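# Move capped bottles from crate to tray, upright

## Task

Take each bottle that has a cap out of the crate, place it on the tray and leave it standing upright; every uncapped bottle must stay in the crate. The task fails if the crate or the tray ends up tilted or shifted from where it was.

## Robot and tools

Robot: two UR3e arms, left_arm and right_arm, each ending in a Robotiq 2F-85 two-finger gripper. Bases in the scene frame: left_arm at (+0.004, +0.209, +0.046) m, right_arm at (+0.010, -0.236, +0.046) m, both nearly unrotated.

Frames. Scene frame: origin at table-top height, halfway between the nominal bases; +x points out over the table, +z up, and left_arm is on the +y side (this is not the left of the images). Reported positions, orientations (quat wxyz), velocities and move targets are in the scene frame. Offsets, however, are along the current Hand target's own axes: the gripper's +z runs along the fingers, its y axis is the direction the fingers open and close, and its +x side carries a block that sticks out about 10 cm. end_effector_position is the point between the pads when closed; closed fingertips reach about 19 mm past it, open ones about 6 mm.

execute_actions(actions, cameras). actions is a list of actions; each action is a table of up to 15 rows, one row per 1/30 s step; a short table repeats its last row until 15 steps. Each row holds 18 numbers, all in [-1, 1], always for both arms: left dx, dy, dz, rx, ry, rz, gripper position, force_limit, speed, then the same nine for the right arm. dx..rz are an offset from that arm's Hand target at the start of the action (every row counts from that same start, not from the row before), along the Hand target's axes; 1.0 = 0.6 m or 180 degrees; rx, ry, rz form one rotation vector. Sending the same offset again moves further. Six zeros re-command the current Hand target. Images come back only with an empty actions list or when cameras names them (["all"] for every camera).

Gripper numbers (absolute, not offsets): position +1 = fully open (85 mm), about -0.8 = pads touching, -1 = close until blocked. force_limit and speed, both -1..+1 and starting at +1, set grip strength and finger speed (about 20, 85, 150 mm/s at -1, 0, +1). A slow close at force_limit -1 gives roughly 30 N per pad on a 40 mm object, +1 about 100 N; a fast close from a wider opening gives 120 to 245 N. A 0 is a real command, so to leave a gripper unchanged resend its last three numbers. New force or speed takes effect only with a position change of at least 0.01. To grip: send -1, hold it, and check object_status = 2.

move(target, speed, blend, stop_force, zero, blocking, cameras). target: one 18-number row or up to 15 rows, same layout and scale as above; every row is an offset from the Hand targets at the start of the move, not from the previous row. The arm follows a straight path without avoiding obstacles. speed: m/s, 0.002 to 2.4, default 0.25 (turns up to twice that in rad/s), one value or one per target. blend: corner rounding in m for lists; 0 means stop at each target. stop_force: 3 to 120 N, one value for both arms, ends an arm's path when its wrist sensor feels that much push; use it slowly for touching down, omit it when lifting off something the gripper presses on, and don't trust it while the gripper rotates. zero: with stop_force, whether to re-zero first (default true). blocking=false returns after 0.5 s while the move continues (not with stop_force). A move ends at most 10 s in. Its result adds a move: line: done, off_target, moving, held or fault, plus limits (paced = pose clipped, held = steps withheld, e.g. by the clearance check between arms). Avoid paths near an arm's own base.

wait(seconds 0 to 10) lets time pass with commands held. stop brakes a running move. zoom_image(camera, region [x0, y0, x1, y1] in pixels, at most 504 x 504) enlarges the newest image of cam_head_left, cam_head_right, cam_left_wrist or cam_right_wrist (all 896x504). zero_wrist_force(arm) re-zeros one wrist sensor. read_manual gives licence texts. finished_scene(scene = this scene's number) ends the scene irreversibly; the goal must hold with the robot idle.

Results: Hand target is the last commanded pose after clipping (orientation is clipped to within 32 degrees of the measured one); the gripper often rests slightly short of it, and the next command, even all zeros, asks for it again. Tool commands lists present gripper commands. object_status: 0 moving, 1 blocked while opening, 2 blocked while closing (holding), 3 reached the requested position or fully closed. position_measured is in counts: 3 open, 78 about 60 mm, 130 about 40 mm, 180 about 20 mm, 230 closed. Joint velocities may read within noise. Wrist force and torque are in the gripper's own axes, with a third line for the peak since last shown. Joint torques include the arm's weight; positive means toward larger joint angles. Action results also list some intermediate positions. Printed poses can be off by a few centimetres.

Cautions: torque limits are 49.1 (shoulder pan, lift), 25.4 (elbow), 8.19 (wrists) N m; about 150 N of outside force, or those torques, stops the arm for 10 s. Arms are stiff, so commanding even slightly past a firm contact can fault; a side push near the fingertips can fault from about 35 N. To release a press, command back past the gripper. Motors overheat when holding loads, stretching out or pushing at unreachable poses. Never squeeze or bump the other arm. Do not drop or fling bottles, let go of them while moving, slam into the table, crate or tray, or let anything leave the table. Avoid gripping hard on a bottle still resting on something. Loose objects may occasionally be nudged by outside pushes.

Each tool is called after "Request:" as name(argument=value, ...) on one line, values as JSON.

## Session

Request:
execute_actions(actions=[])

Scene clock: 0.00 s.
left_arm: end_effector_position=(+0.4529, +0.4582, +0.1363) position_measured=3 object_status=3 end_effector_quat_wxyz=(-0.021, +0.968, -0.232, +0.093) | right_arm: end_effector_position=(+0.3194, -0.6254, +0.2023) position_measured=3 object_status=3 end_effector_quat_wxyz=(-0.059, -0.505, +0.822, -0.257)
Joint positions: left_arm=[0.276 -0.864 0.948 -1.839 -1.625 -2.4] | right_arm=[2.69 -1.862 -1.5 -0.965 1.193 -1.611]
Joint velocities: within noise
Joint torques (N m): no reading
Wrist force (N): no reading
Wrist torque (N m): no reading
Wrist force, peak (N): no reading
Hand target: left_arm +0.4529, +0.4582, +0.1363; -0.021, +0.968, -0.232, +0.093 | right_arm +0.3194, -0.6254, +0.2023; -0.059, -0.505, +0.822, -0.257
Tool commands: left_gripper/position=+1.0 left_gripper/force_limit=+1.0 left_gripper/speed=+1.0 right_gripper/position=+1.0 right_gripper/force_limit=+1.0 right_gripper/speed=+1.0

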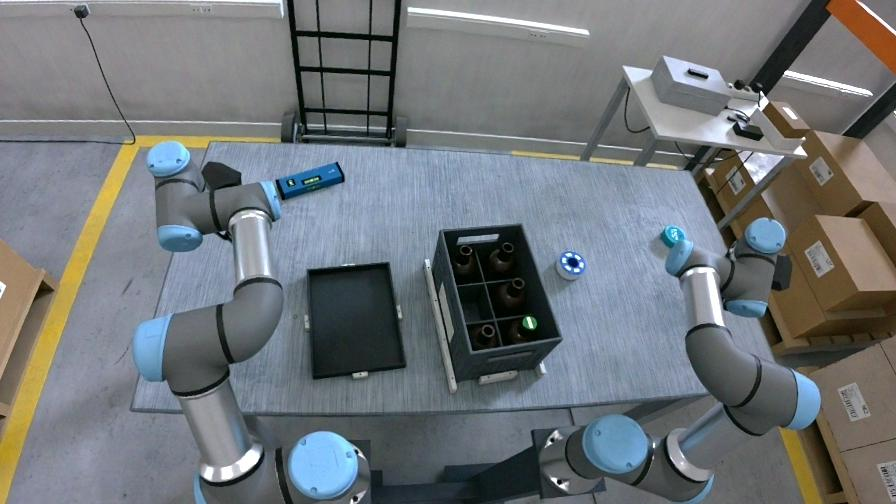

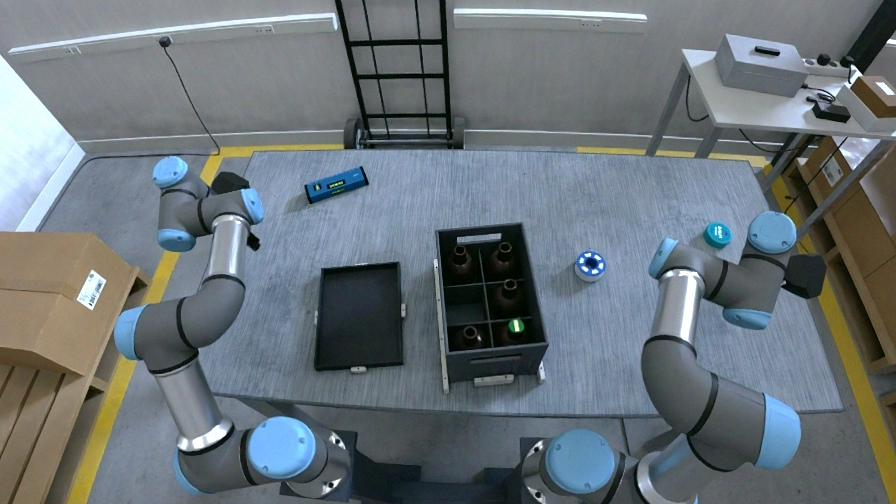

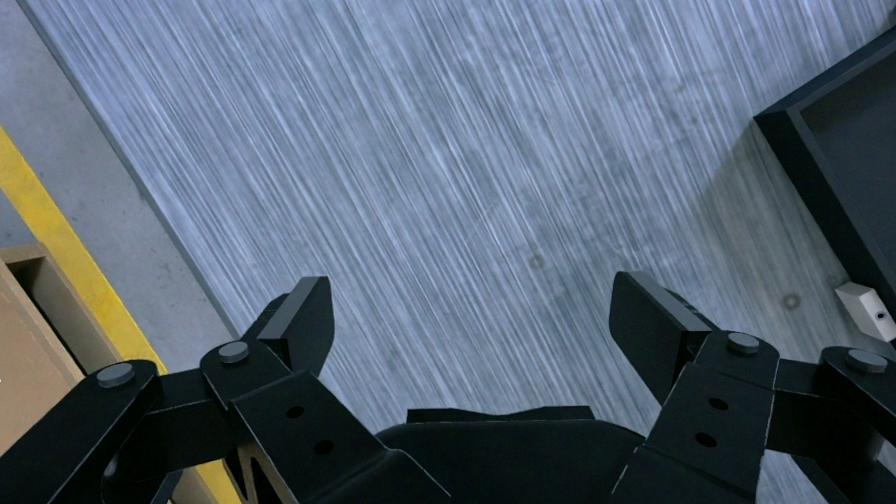

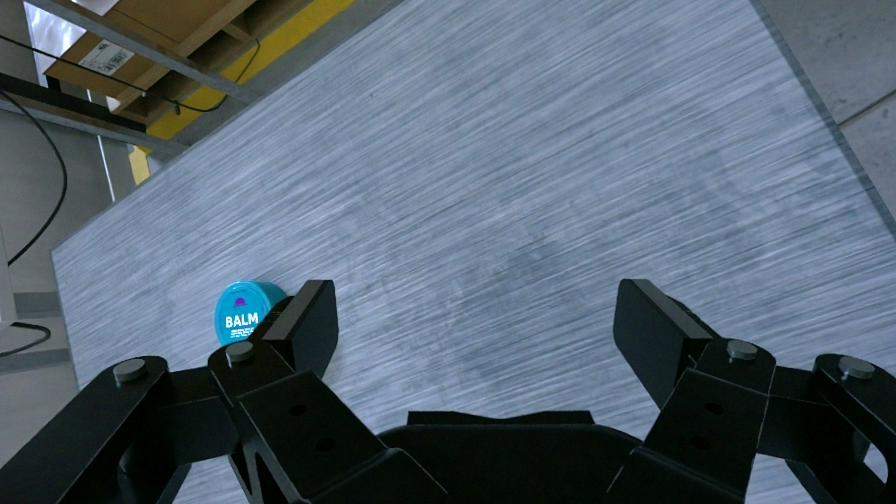

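Request:
zoom_image(camera="cam_head_left", region=[400, 200, 580, 400])

Request:
zoom_image(camera="cam_head_right", region=[410, 200, 590, 400])

Request:
zoom_image(camera="cam_head_right", region=[290, 240, 430, 390])

Scaled by 2.520.

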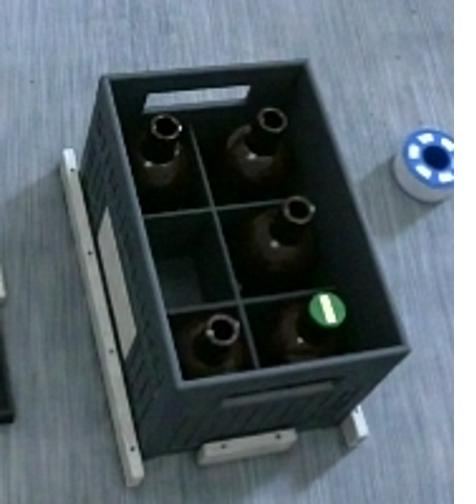

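Scaled by 2.520.

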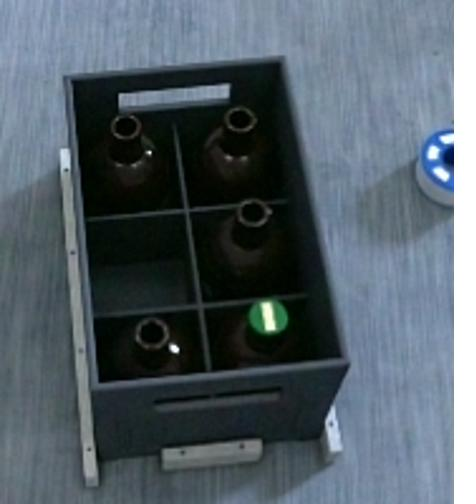

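Scaled by 3.360.

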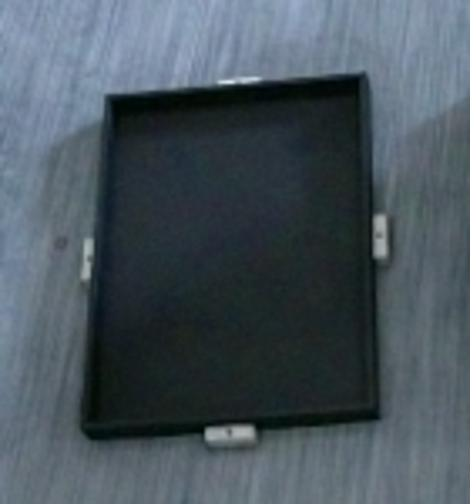

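Request:
move(target=[0,0,0,0,0,0,1,1,1,-0.447,0.288,-0.5155,-0.0911,-0.1454,-0.1459,1,1,1], speed=0.15, cameras=["all"])

Scene clock: 131.33 s.
left_arm: end_effector_position=(+0.4529, +0.4582, +0.1363) position_measured=3 object_status=3 end_effector_quat_wxyz=(-0.021, +0.968, -0.232, +0.093) | right_arm: end_effector_position=(+0.2500, -0.2001, +0.3105) position_measured=3 object_status=3 end_effector_quat_wxyz=(+0.000, +0.707, -0.707, -0.001)
Joint positions: left_arm=[0.276 -0.864 0.948 -1.839 -1.625 -2.4] | right_arm=[3.843 -1.346 -1.173 -2.193 1.572 -0.853]
Joint torques (N m): left_arm=[0.32 -19.18 -11.27 -2.45 -0.26 0.03] | right_arm=[2.44 3.48 9.92 0.96 0.56 0.94]
Wrist force (N): left_arm=[0.0 0.0 -0.2] | right_arm=[0.6 0.6 -0.7]
Wrist torque (N m): left_arm=[0.00 0.00 0.00] | right_arm=[-0.04 -0.18 -0.01]
Wrist force, peak (N): left_arm=[0.0 -0.2 -0.3] | right_arm=[0.7 0.7 -0.9]
Hand target: left_arm +0.4529, +0.4582, +0.1363; -0.021, +0.968, -0.232, +0.093 | right_arm +0.2500, -0.2000, +0.3106; +0.000, +0.707, -0.707, -0.001
Off the commanded pose: left_arm 0.000 m, 0 deg | right_arm 0.000 m, 0 deg.
move: done

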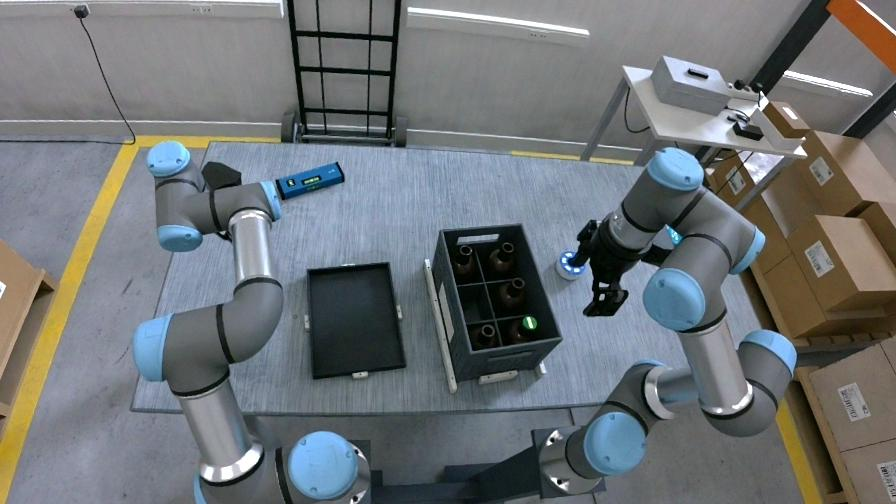

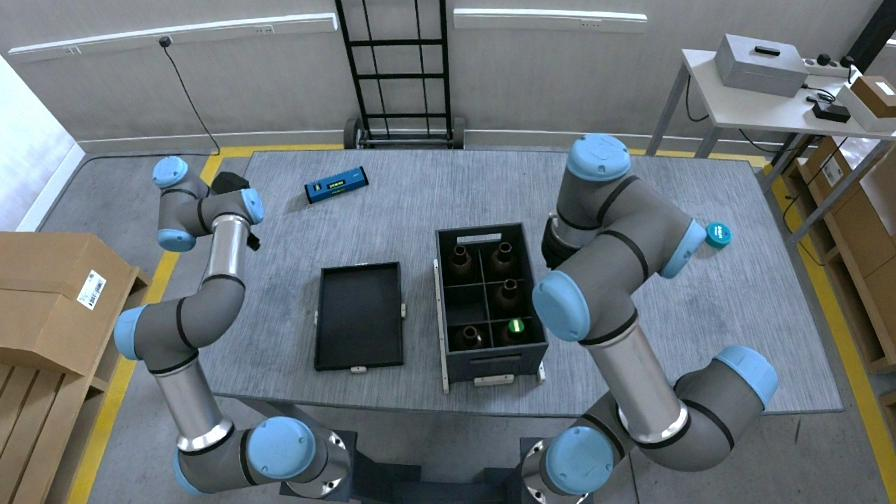

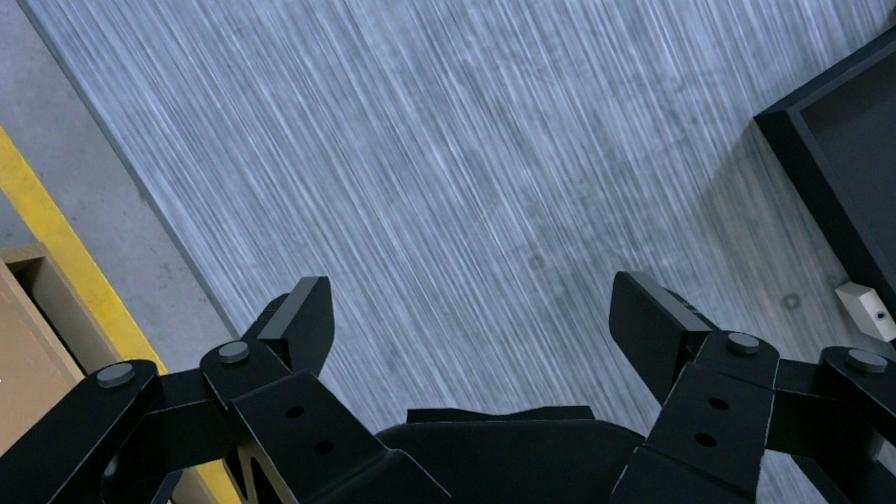

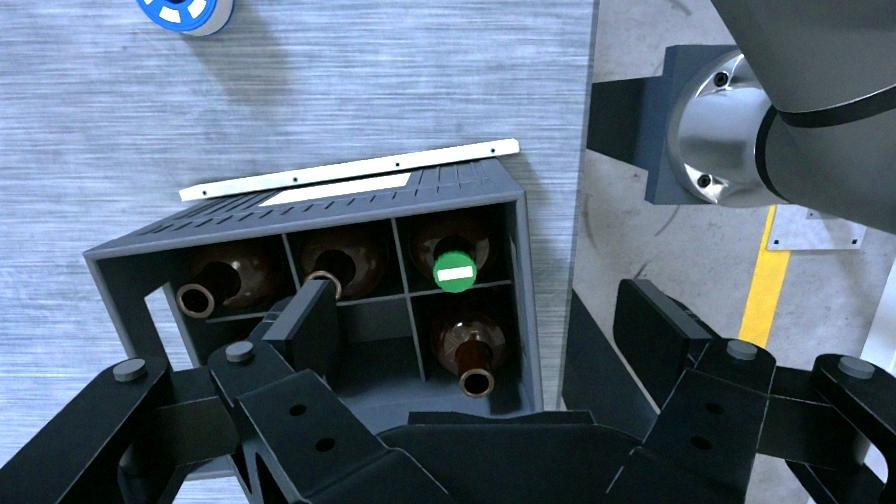

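Request:
move(target=[0,0,0,0,0,0,1,1,1,-0.0667,-0.1,0,0,0,0,1,1,1], speed=0.15, cameras=["cam_right_wrist"])

Scene clock: 250.57 s.
left_arm: end_effector_position=(+0.4529, +0.4582, +0.1363) position_measured=3 object_status=3 end_effector_quat_wxyz=(-0.021, +0.968, -0.232, +0.093) | right_arm: end_effector_position=(+0.3099, -0.1599, +0.3105) position_measured=3 object_status=3 end_effector_quat_wxyz=(+0.000, +0.707, -0.707, -0.001)
Joint positions: left_arm=[0.276 -0.864 0.948 -1.839 -1.625 -2.4] | right_arm=[3.809 -1.645 -0.905 -2.162 1.572 -0.886]
Joint torques (N m): left_arm=[0.36 -19.11 -11.22 -2.46 -0.29 0.04] | right_arm=[-2.54 7.37 10.49 0.84 0.48 -0.89]
Wrist force (N): left_arm=[0.0 -0.1 -0.1] | right_arm=[0.6 0.6 -0.9]
Wrist torque (N m): left_arm=[-0.02 0.01 0.00] | right_arm=[-0.04 -0.19 0.03]
Wrist force, peak (N): left_arm=[-0.1 -0.2 -0.3] | right_arm=[1.2 1.4 -0.7]
Hand target: left_arm +0.4529, +0.4582, +0.1363; -0.021, +0.968, -0.232, +0.093 | right_arm +0.3099, -0.1599, +0.3105; +0.000, +0.707, -0.707, -0.001
Off the commanded pose: left_arm 0.000 m, 0 deg | right_arm 0.000 m, 0 deg.
move: done
Images, in order (width x height): cam_right_wrist 896x504.

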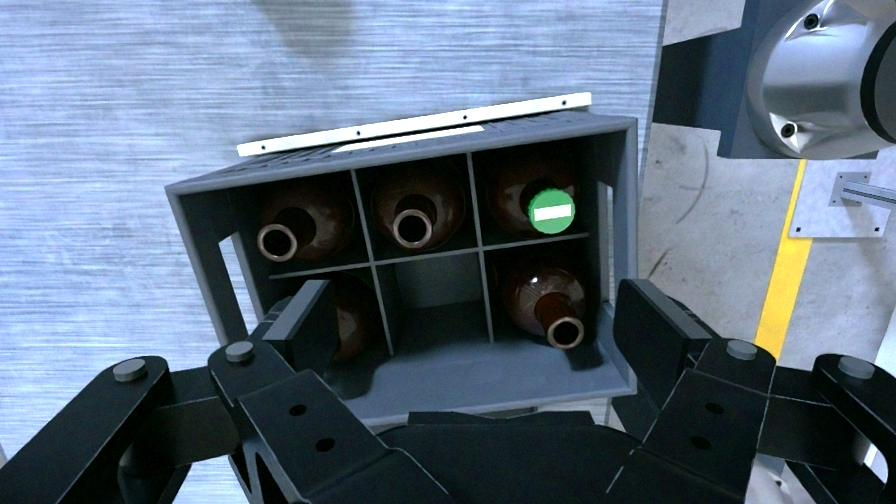

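Request:
zoom_image(camera="cam_right_wrist", region=[440, 100, 660, 420])

Request:
zoom_image(camera="cam_right_wrist", region=[160, 140, 480, 420])

Scaled by 1.575.

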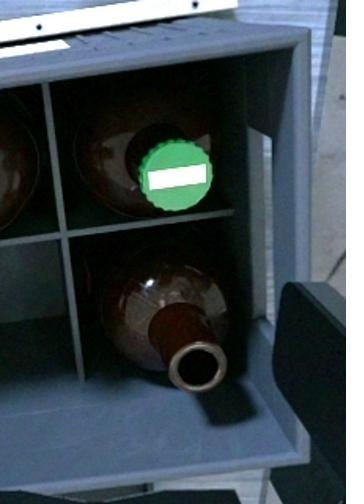

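Scaled by 1.575.

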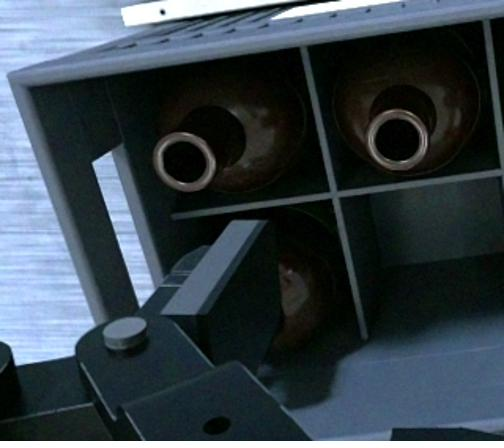

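Request:
move(target=[0.0768,0.4445,-0.3023,-0.0407,0.0587,0.0493,1,1,1,0.6,0.05,0.15,0,0,0,1,1,1], speed=0.15, cameras=["cam_left_wrist", "cam_head_left", "cam_head_right"])

Scene clock: 383.50 s.
left_arm: end_effector_position=(+0.3397, +0.2002, +0.2999) position_measured=3 object_status=3 end_effector_quat_wxyz=(+0.055, +0.934, -0.313, +0.165) | right_arm: end_effector_position=(+0.2802, -0.5198, +0.2202) position_measured=3 object_status=3 end_effector_quat_wxyz=(+0.000, +0.707, -0.707, -0.001)
Joint positions: left_arm=[-0.347 -1.757 1.43 -1.579 -1.671 -2.86] | right_arm=[2.655 -1.882 -1.073 -1.759 1.571 -2.041]
Joint torques (N m): left_arm=[-3.77 -10.45 -13 -1.51 0.36 -1.01] | right_arm=[-2.06 12.31 11.34 0.99 0.48 -0.82]
Wrist force (N): left_arm=[0.3 0.2 0.0] | right_arm=[0.3 0.5 -0.8]
Wrist torque (N m): left_arm=[0.04 -0.04 0.03] | right_arm=[-0.04 -0.15 0.05]
Wrist force, peak (N): left_arm=[0.5 1.0 -0.6] | right_arm=[1.5 1.0 -0.7]
Hand target: left_arm +0.3397, +0.2002, +0.2999; +0.055, +0.934, -0.313, +0.165 | right_arm +0.2802, -0.5199, +0.2202; +0.000, +0.707, -0.707, -0.001
Off the commanded pose: left_arm 0.000 m, 0 deg | right_arm 0.000 m, 0 deg.
move: done
Images, in order (width x height): cam_head_left 896x504, cam_head_right 896x504, cam_left_wrist 896x504.

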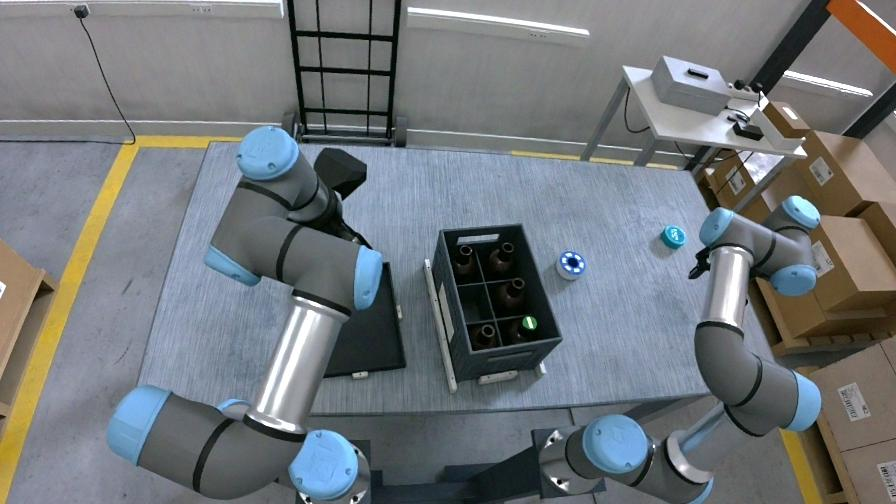

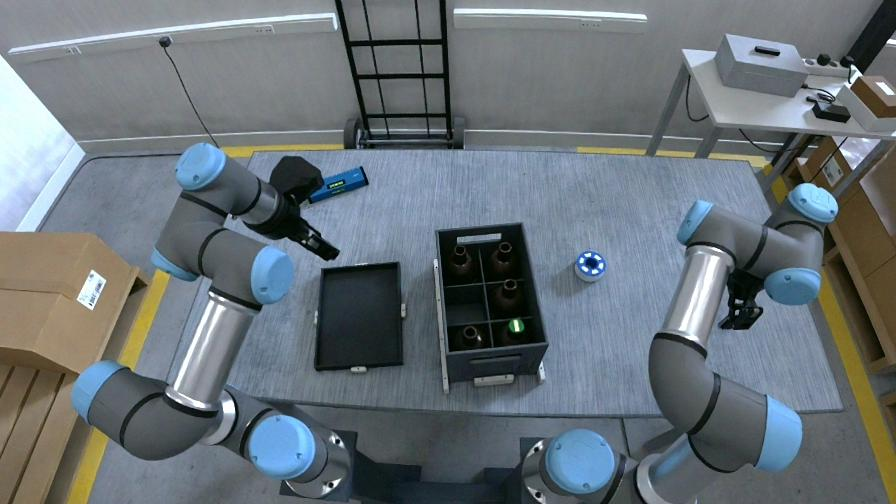

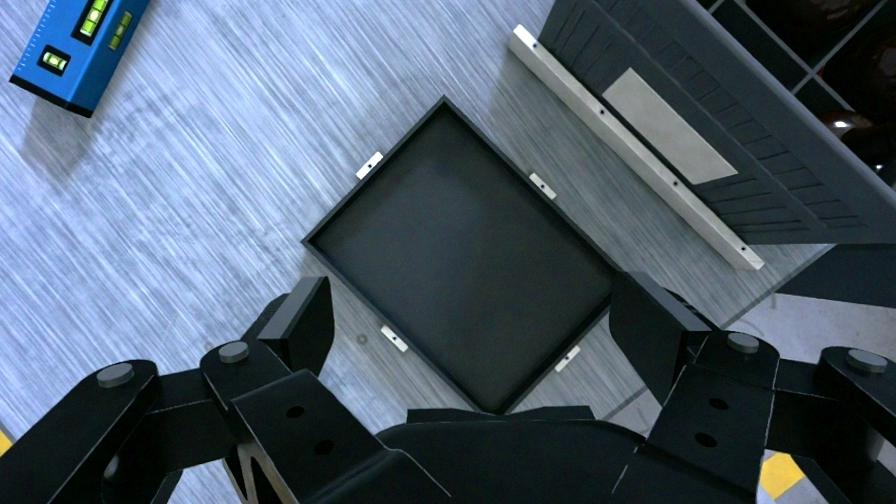

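Request:
move(target=[0.2135,0.5468,0.0953,0,0,0,1,1,1,0,0,0,0,0,0,1,1,1], speed=0.15, cameras=["cam_left_wrist", "cam_head_left", "cam_head_right"])

Scene clock: 402.20 s.
left_arm: end_effector_position=(+0.2537, -0.1459, +0.2899) position_measured=3 object_status=3 end_effector_quat_wxyz=(+0.055, +0.934, -0.313, +0.165) | right_arm: end_effector_position=(+0.2802, -0.5199, +0.2202) position_measured=3 object_status=3 end_effector_quat_wxyz=(+0.000, +0.707, -0.707, -0.001)
Joint positions: left_arm=[-1.41 -1.392 1.085 -1.52 -1.331 -3.874] | right_arm=[2.655 -1.882 -1.073 -1.759 1.571 -2.041]
Joint torques (N m): left_arm=[-4.14 -10.19 -12.81 -1.37 0.14 -1] | right_arm=[-1.94 11.95 11.42 1.06 0.47 -0.9]
Wrist force (N): left_arm=[0.0 0.2 0.0] | right_arm=[0.4 0.6 -1.0]
Wrist torque (N m): left_arm=[0.02 0.01 0.02] | right_arm=[-0.04 -0.17 0.05]
Wrist force, peak (N): left_arm=[0.3 1.4 0.3] | right_arm=[0.3 0.5 -1.2]
Hand target: left_arm +0.2537, -0.1460, +0.2899; +0.055, +0.934, -0.313, +0.165 | right_arm +0.2802, -0.5199, +0.2202; +0.000, +0.707, -0.707, -0.001
Off the commanded pose: left_arm 0.000 m, 0 deg | right_arm 0.000 m, 0 deg.
move: done
Images, in order (width x height): cam_head_left 896x504, cam_head_right 896x504, cam_left_wrist 896x504.

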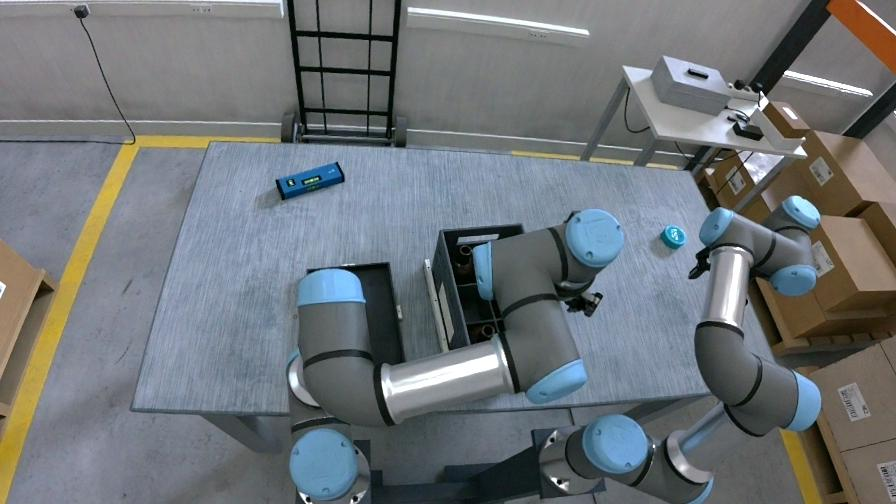

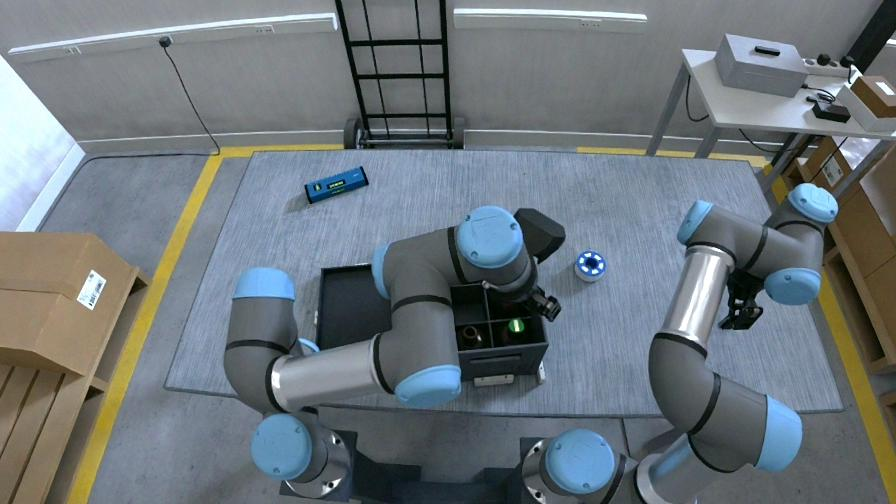

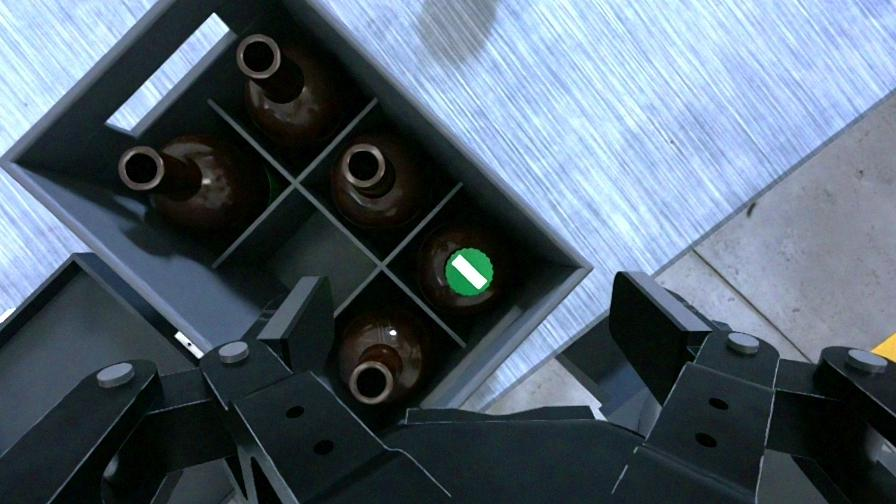

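Request:
move(target=[-0.0388,0.0063,0.1367,0,0,0,0.16,0,0,0,0,0,0,0,0,1,1,1], speed=0.1, cameras=["cam_left_wrist"])

Scene clock: 418.50 s.
left_arm: end_effector_position=(+0.2564, -0.1527, +0.2049) position_measured=109 object_status=3 end_effector_quat_wxyz=(+0.055, +0.934, -0.313, +0.165) | right_arm: end_effector_position=(+0.2802, -0.5199, +0.2202) position_measured=3 object_status=3 end_effector_quat_wxyz=(+0.000, +0.707, -0.707, -0.001)
Joint positions: left_arm=[-1.405 -1.398 1.495 -1.926 -1.333 -3.87] | right_arm=[2.655 -1.882 -1.073 -1.759 1.571 -2.041]
Joint torques (N m): left_arm=[4.24 -10.58 -9.21 -3.71 1.07 1.11] | right_arm=[-2.42 12.64 11.44 0.95 0.52 -0.8]
Wrist force (N): left_arm=[0.2 0.4 -0.1] | right_arm=[0.3 0.5 -1.0]
Wrist torque (N m): left_arm=[0.04 -0.02 -0.02] | right_arm=[-0.05 -0.14 0.05]
Wrist force, peak (N): left_arm=[0.4 0.1 -1.0] | right_arm=[0.4 0.6 -1.1]
Hand target: left_arm +0.2564, -0.1527, +0.2049; +0.055, +0.934, -0.313, +0.165 | right_arm +0.2802, -0.5199, +0.2202; +0.000, +0.707, -0.707, -0.001
Off the commanded pose: left_arm 0.000 m, 0 deg | right_arm 0.000 m, 0 deg.
move: done
Images, in order (width x height): cam_left_wrist 896x504.

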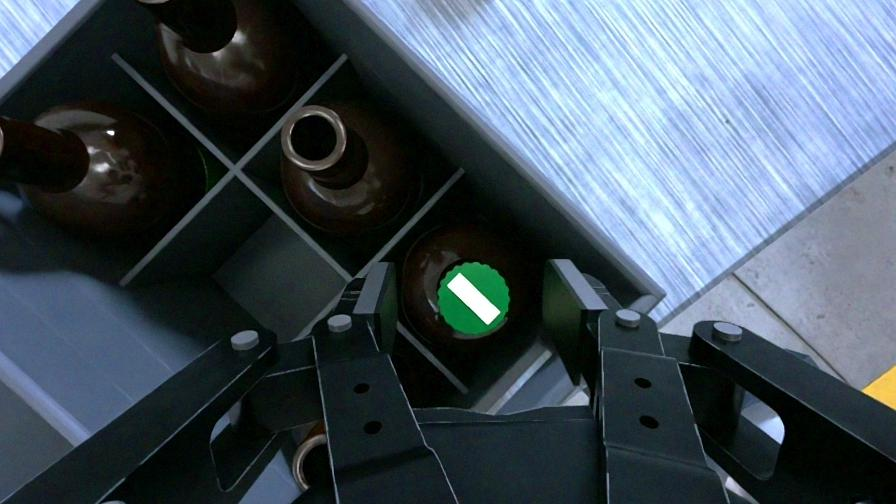

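Request:
move(target=[-0.0302,0.0062,0.083,0,0,0,0.16,0,0,0,0,0,0,0,0,1,1,1], speed=0.05, stop_force=10, cameras=["cam_left_wrist", "cam_head_right"])

Scene clock: 448.87 s.
left_arm: end_effector_position=(+0.2543, -0.1554, +0.1547) position_measured=109 object_status=3 end_effector_quat_wxyz=(+0.055, +0.934, -0.313, +0.165) | right_arm: end_effector_position=(+0.2802, -0.5199, +0.2202) position_measured=3 object_status=3 end_effector_quat_wxyz=(+0.000, +0.707, -0.707, -0.001)
Joint positions: left_arm=[-1.413 -1.349 1.675 -2.153 -1.331 -3.877] | right_arm=[2.655 -1.882 -1.073 -1.759 1.571 -2.041]
Joint torques (N m): left_arm=[1.26 -13.42 -10.19 0.12 -1.44 1.46] | right_arm=[-2.17 12.58 11.53 1.03 0.43 -0.72]
Wrist force (N): left_arm=[6.6 -2.0 -2.9] | right_arm=[0.5 0.5 -0.8]
Wrist torque (N m): left_arm=[-0.19 -0.20 -0.27] | right_arm=[-0.05 -0.17 0.05]
Wrist force, peak (N): left_arm=[6.1 -6.3 -16.1] | right_arm=[0.4 0.6 -1.2]
Hand target: left_arm +0.2543, -0.1554, +0.1547; +0.055, +0.934, -0.313, +0.165 (not the last commanded pose) | right_arm +0.2802, -0.5199, +0.2202; +0.000, +0.707, -0.707, -0.001
Off the commanded pose: left_arm 0.003 m, 0 deg | right_arm 0.000 m, 0 deg.
move: contact (left_arm)
Images, in order (width x height): cam_head_right 896x504, cam_left_wrist 896x504.

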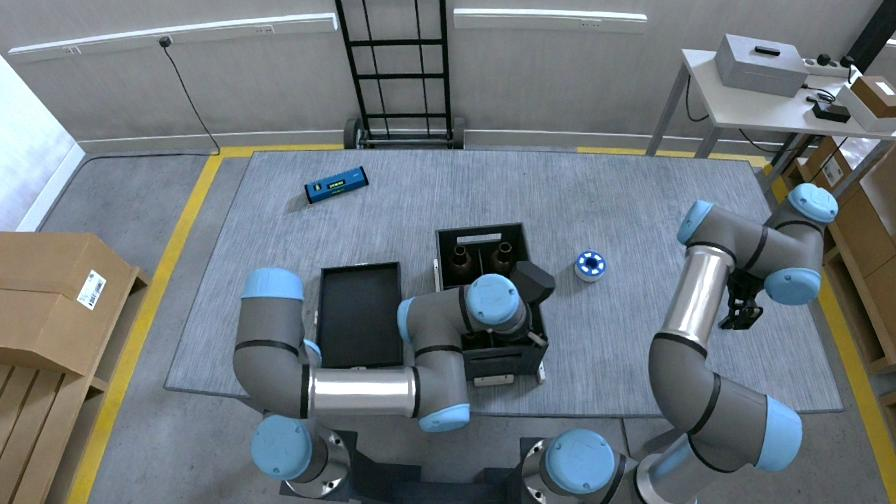

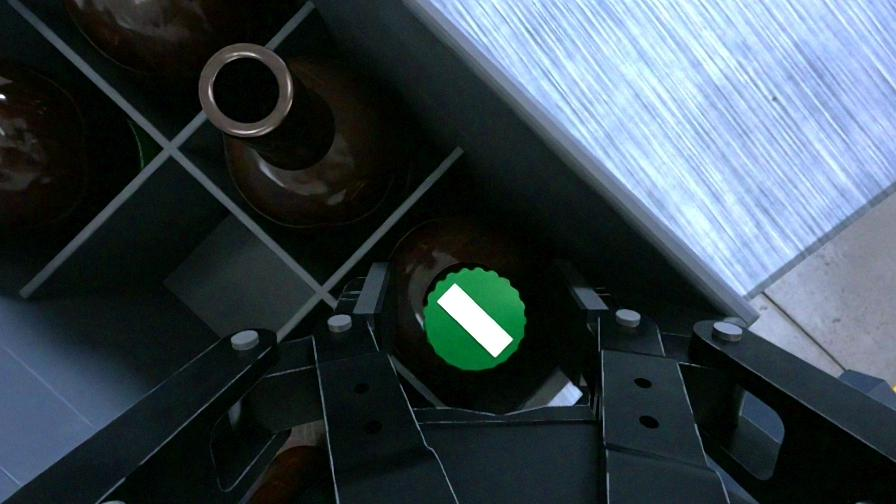

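Request:
move(target=[[0.0011,0.0017,-0.0031,0,0,0,0.16,0,0,0,0,0,0,0,0,1,1,1],[0.0011,0.0017,-0.0031,0,0,0,-1,-0.8,-1,0,0,0,0,0,0,1,1,1]], speed=0.05, cameras=["cam_left_wrist"])

Scene clock: 464.80 s.
left_arm: end_effector_position=(+0.2537, -0.1562, +0.1567) position_measured=164 object_status=0 end_effector_quat_wxyz=(+0.055, +0.934, -0.313, +0.165) | right_arm: end_effector_position=(+0.2802, -0.5199, +0.2202) position_measured=3 object_status=3 end_effector_quat_wxyz=(+0.000, +0.707, -0.707, -0.001)
Joint positions: left_arm=[-1.415 -1.35 1.666 -2.143 -1.33 -3.88] | right_arm=[2.655 -1.882 -1.073 -1.759 1.571 -2.041]
Joint torques (N m): left_arm=[-4.16 -14.09 -11.47 -1.85 -0.01 -1.02] | right_arm=[-2.25 12.38 11.45 1.05 0.46 -0.72]
Wrist force (N): left_arm=[1.2 -1.6 -3.8] | right_arm=[0.4 0.5 -1.1]
Wrist torque (N m): left_arm=[0.02 0.00 0.02] | right_arm=[-0.04 -0.16 0.05]
Wrist force, peak (N): left_arm=[7.1 -2.1 -4.4] | right_arm=[0.4 0.6 -1.1]
Hand target: left_arm +0.2537, -0.1562, +0.1567; +0.055, +0.934, -0.313, +0.165 | right_arm +0.2802, -0.5199, +0.2202; +0.000, +0.707, -0.707, -0.001
Off the commanded pose: left_arm 0.000 m, 0 deg | right_arm 0.000 m, 0 deg.
move: done
Images, in order (width x height): cam_left_wrist 896x504.

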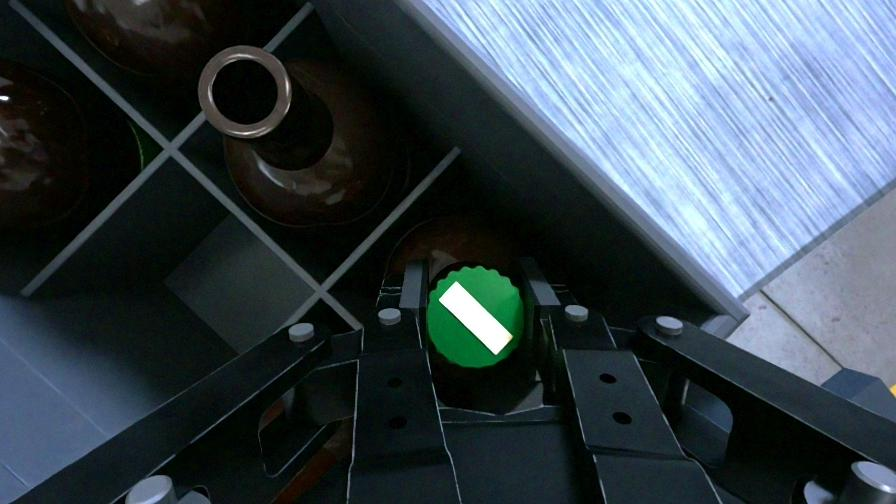

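Request:
wait(seconds=0.5, cameras=["cam_left_wrist"])

Scene clock: 468.27 s.
left_arm: end_effector_position=(+0.2537, -0.1562, +0.1567) position_measured=164 object_status=2 end_effector_quat_wxyz=(+0.055, +0.934, -0.313, +0.165) | right_arm: end_effector_position=(+0.2802, -0.5199, +0.2202) position_measured=3 object_status=3 end_effector_quat_wxyz=(+0.000, +0.707, -0.707, -0.001)
Joint positions: left_arm=[-1.415 -1.35 1.666 -2.143 -1.33 -3.88] | right_arm=[2.655 -1.882 -1.073 -1.759 1.571 -2.041]
Joint torques (N m): left_arm=[-3.95 -11.57 -8.47 -3.52 -0.23 -0.98] | right_arm=[-1.83 12.74 11.56 1.02 0.49 -0.7]
Wrist force (N): left_arm=[1.1 -1.6 -3.8] | right_arm=[0.4 0.6 -1.1]
Wrist torque (N m): left_arm=[0.02 0.00 0.03] | right_arm=[-0.03 -0.16 0.05]
Wrist force, peak (N): left_arm=[1.1 -1.6 -3.9] | right_arm=[0.4 0.5 -1.2]
Hand target: left_arm +0.2537, -0.1562, +0.1567; +0.055, +0.934, -0.313, +0.165 | right_arm +0.2802, -0.5199, +0.2202; +0.000, +0.707, -0.707, -0.001
Tool commands: left_gripper/position=-1.0 left_gripper/force_limit=-0.8 left_gripper/speed=-1.0 right_gripper/position=+1.0 right_gripper/force_limit=+1.0 right_gripper/speed=+1.0
Off the commanded pose: left_arm 0.000 m, 0 deg | right_arm 0.000 m, 0 deg.
wait: 0.50 s; at rest from the start
Images, in order (width x height): cam_left_wrist 896x504.

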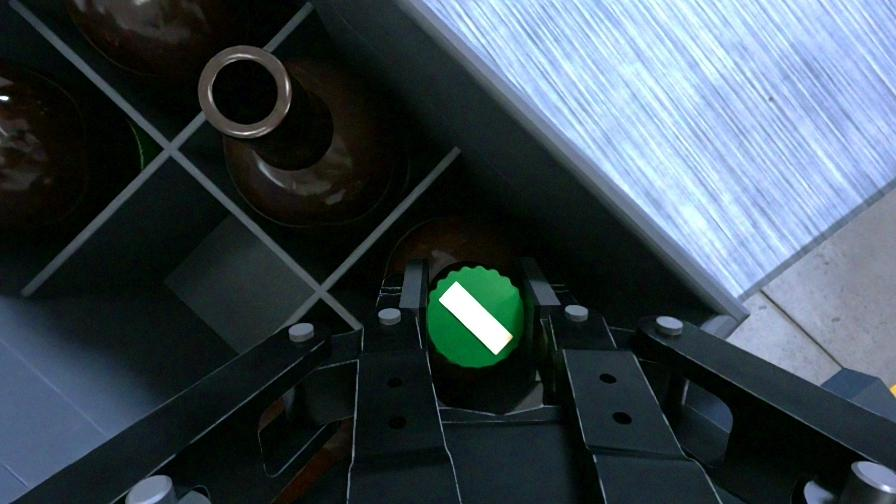

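Request:
move(target=[0.1026,0,-0.2819,0,0,0,-1,-0.8,-1,0,0,0,0,0,0,1,1,1], speed=0.1, cameras=["cam_left_wrist", "cam_head_left", "cam_head_right"])

Scene clock: 477.93 s.
left_arm: end_effector_position=(+0.2536, -0.1563, +0.3367) position_measured=164 object_status=2 end_effector_quat_wxyz=(+0.055, +0.934, -0.313, +0.165) | right_arm: end_effector_position=(+0.2802, -0.5199, +0.2202) position_measured=3 object_status=3 end_effector_quat_wxyz=(+0.000, +0.707, -0.707, -0.001)
Joint positions: left_arm=[-1.415 -1.233 0.627 -1.22 -1.33 -3.88] | right_arm=[2.655 -1.882 -1.073 -1.759 1.571 -2.041]
Joint torques (N m): left_arm=[4.22 -13.54 -13.75 -2.25 0.06 -1] | right_arm=[-1.95 12.72 11.49 1.12 0.49 -0.74]
Wrist force (N): left_arm=[-1.9 0.3 5.7] | right_arm=[0.4 0.5 -1.1]
Wrist torque (N m): left_arm=[0.04 0.00 0.02] | right_arm=[-0.04 -0.16 0.05]
Wrist force, peak (N): left_arm=[-2.6 -0.2 7.3] | right_arm=[0.5 0.6 -1.1]
Hand target: left_arm +0.2536, -0.1563, +0.3367; +0.055, +0.934, -0.313, +0.165 | right_arm +0.2802, -0.5199, +0.2202; +0.000, +0.707, -0.707, -0.001
Off the commanded pose: left_arm 0.000 m, 0 deg | right_arm 0.000 m, 0 deg.
move: done
Images, in order (width x height): cam_head_left 896x504, cam_head_right 896x504, cam_left_wrist 896x504.

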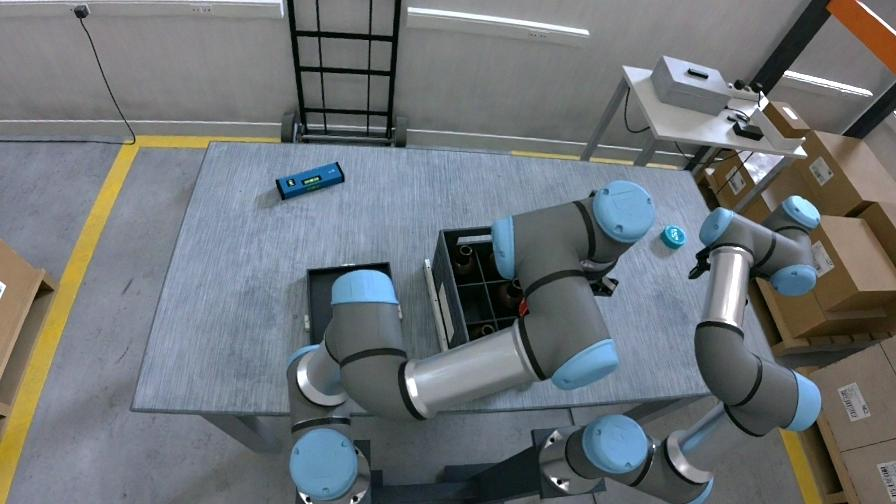

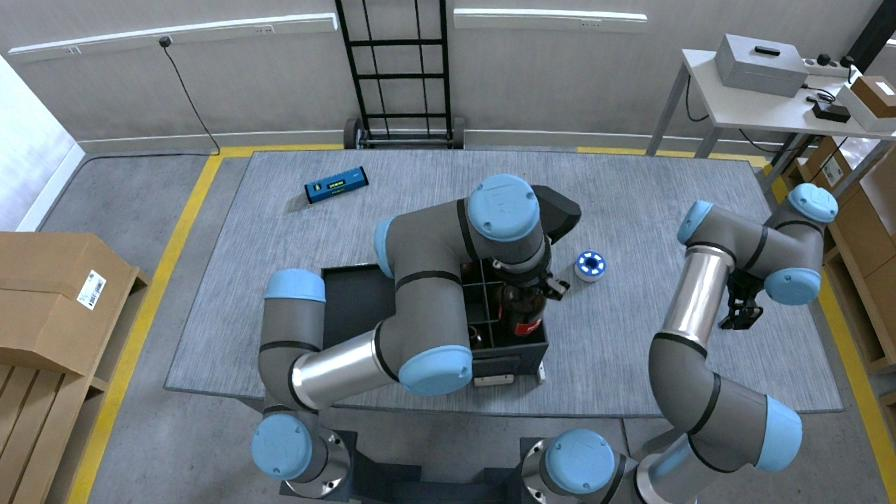

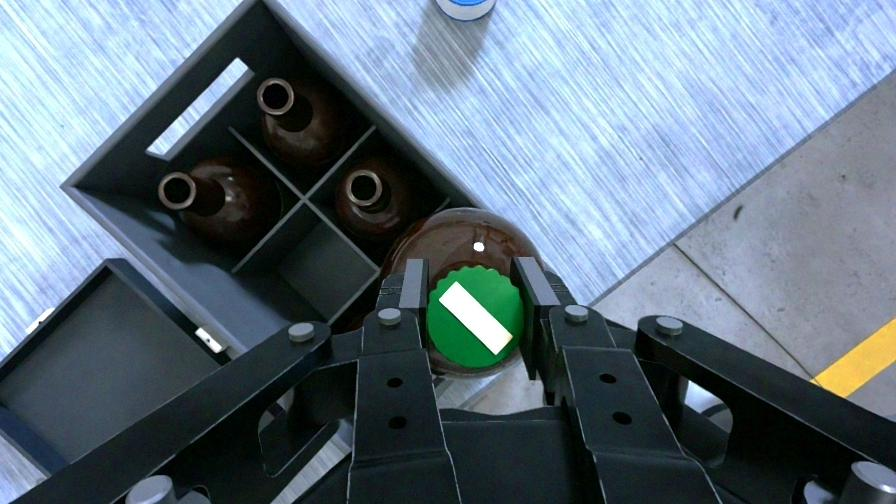

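Request:
move(target=[[-0.1395,-0.2978,-0.0508,0,0,0,-1,-0.8,-1,0,0,0,0,0,0,1,1,1],[-0.2870,-0.5343,0.1382,0,0,0,-1,-0.8,-1,0,0,0,0,0,0,1,1,1]], speed=0.2, blend=[0.04,0], cameras=["cam_left_wrist", "cam_head_left", "cam_head_right"])

Scene clock: 498.77 s.
left_arm: end_effector_position=(+0.3402, +0.1800, +0.2001) position_measured=164 object_status=2 end_effector_quat_wxyz=(+0.055, +0.934, -0.313, +0.165) | right_arm: end_effector_position=(+0.2802, -0.5199, +0.2202) position_measured=3 object_status=3 end_effector_quat_wxyz=(+0.000, +0.707, -0.707, -0.001)
Joint positions: left_arm=[-0.426 -1.804 1.942 -2.05 -1.645 -2.934] | right_arm=[2.655 -1.882 -1.073 -1.759 1.571 -2.041]
Joint torques (N m): left_arm=[4.24 -7.46 -11.86 -5.1 -1.01 1.07] | right_arm=[-1.9 12.69 11.72 0.99 0.51 -0.6]
Wrist force (N): left_arm=[-2.3 0.1 5.6] | right_arm=[0.4 0.5 -0.9]
Wrist torque (N m): left_arm=[0.01 -0.04 -0.01] | right_arm=[-0.04 -0.16 0.05]
Wrist force, peak (N): left_arm=[-3.0 -1.5 6.9] | right_arm=[0.5 0.5 -1.1]
Hand target: left_arm +0.3402, +0.1800, +0.2001; +0.055, +0.934, -0.313, +0.165 | right_arm +0.2802, -0.5199, +0.2202; +0.000, +0.707, -0.707, -0.001
Off the commanded pose: left_arm 0.000 m, 0 deg | right_arm 0.000 m, 0 deg.
move: done
Images, in order (width x height): cam_head_left 896x504, cam_head_right 896x504, cam_left_wrist 896x504.

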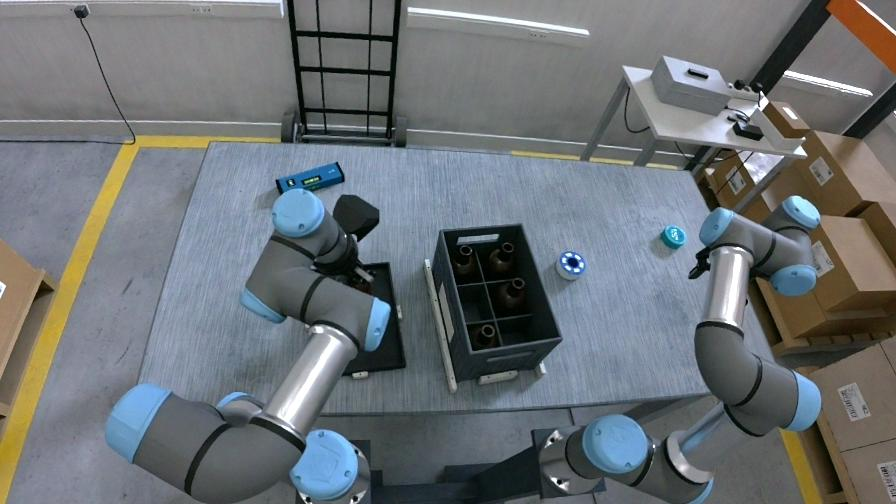

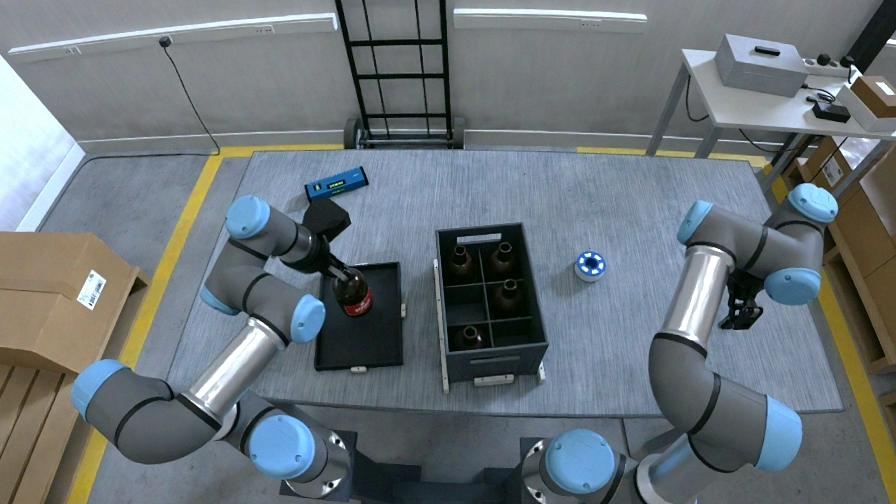

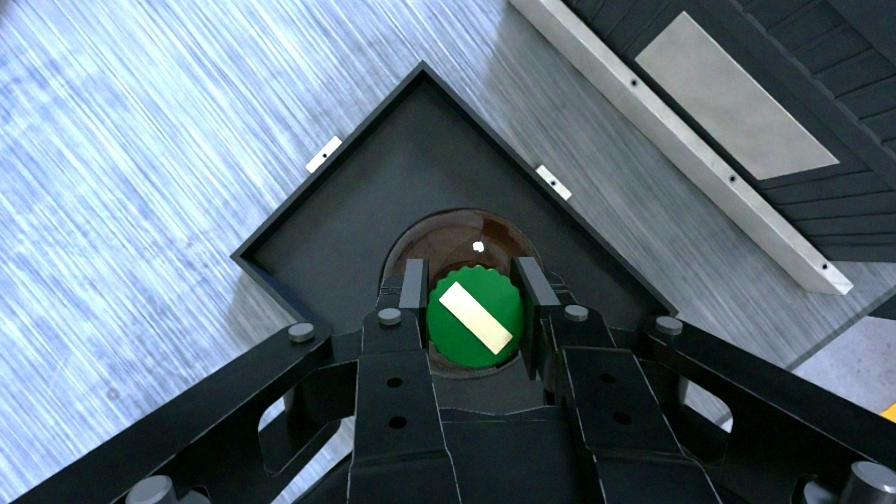

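Request:
move(target=[-0.0314,0,0.0861,0,0,0,-1,-0.8,-1,0,0,0,0,0,0,1,1,1], speed=0.025, stop_force=4, cameras=["cam_left_wrist"])

Scene clock: 507.40 s.
left_arm: end_effector_position=(+0.3402, +0.1801, +0.1540) position_measured=164 object_status=2 end_effector_quat_wxyz=(+0.055, +0.934, -0.313, +0.165) | right_arm: end_effector_position=(+0.2802, -0.5199, +0.2202) position_measured=3 object_status=3 end_effector_quat_wxyz=(+0.000, +0.707, -0.707, -0.001)
Joint positions: left_arm=[-0.426 -1.751 2.126 -2.287 -1.645 -2.934] | right_arm=[2.655 -1.882 -1.073 -1.759 1.571 -2.041]
Joint torques (N m): left_arm=[4.12 -11.13 -13.9 -1.92 0.25 1.09] | right_arm=[-1.46 12.62 11.52 1.03 0.51 -0.48]
Wrist force (N): left_arm=[-0.4 -0.1 3.5] | right_arm=[0.4 0.4 -0.8]
Wrist torque (N m): left_arm=[0.00 -0.04 -0.01] | right_arm=[-0.05 -0.16 0.05]
Wrist force, peak (N): left_arm=[4.3 -0.2 -6.1] | right_arm=[0.5 0.6 -1.1]
Hand target: left_arm +0.3402, +0.1801, +0.1540; +0.055, +0.934, -0.313, +0.165 (not the last commanded pose) | right_arm +0.2802, -0.5199, +0.2202; +0.000, +0.707, -0.707, -0.001
Off the commanded pose: left_arm 0.009 m, 0 deg | right_arm 0.000 m, 0 deg.
move: contact (left_arm)
Images, in order (width x height): cam_left_wrist 896x504.

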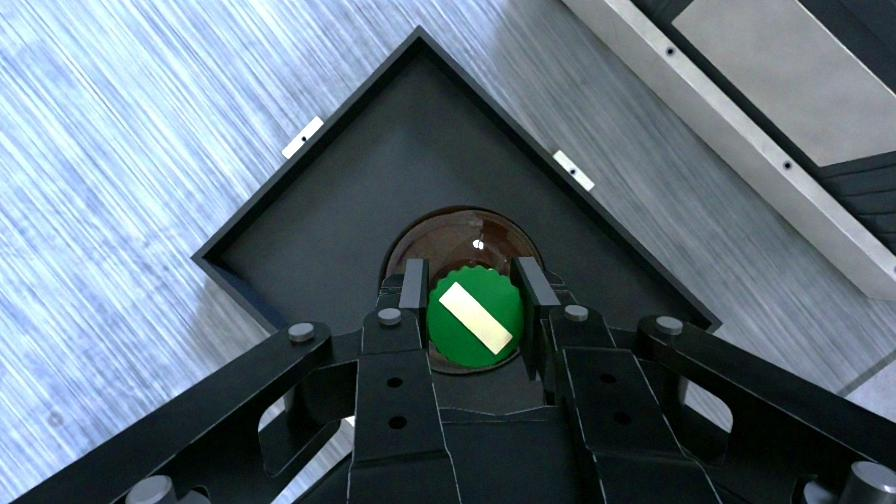

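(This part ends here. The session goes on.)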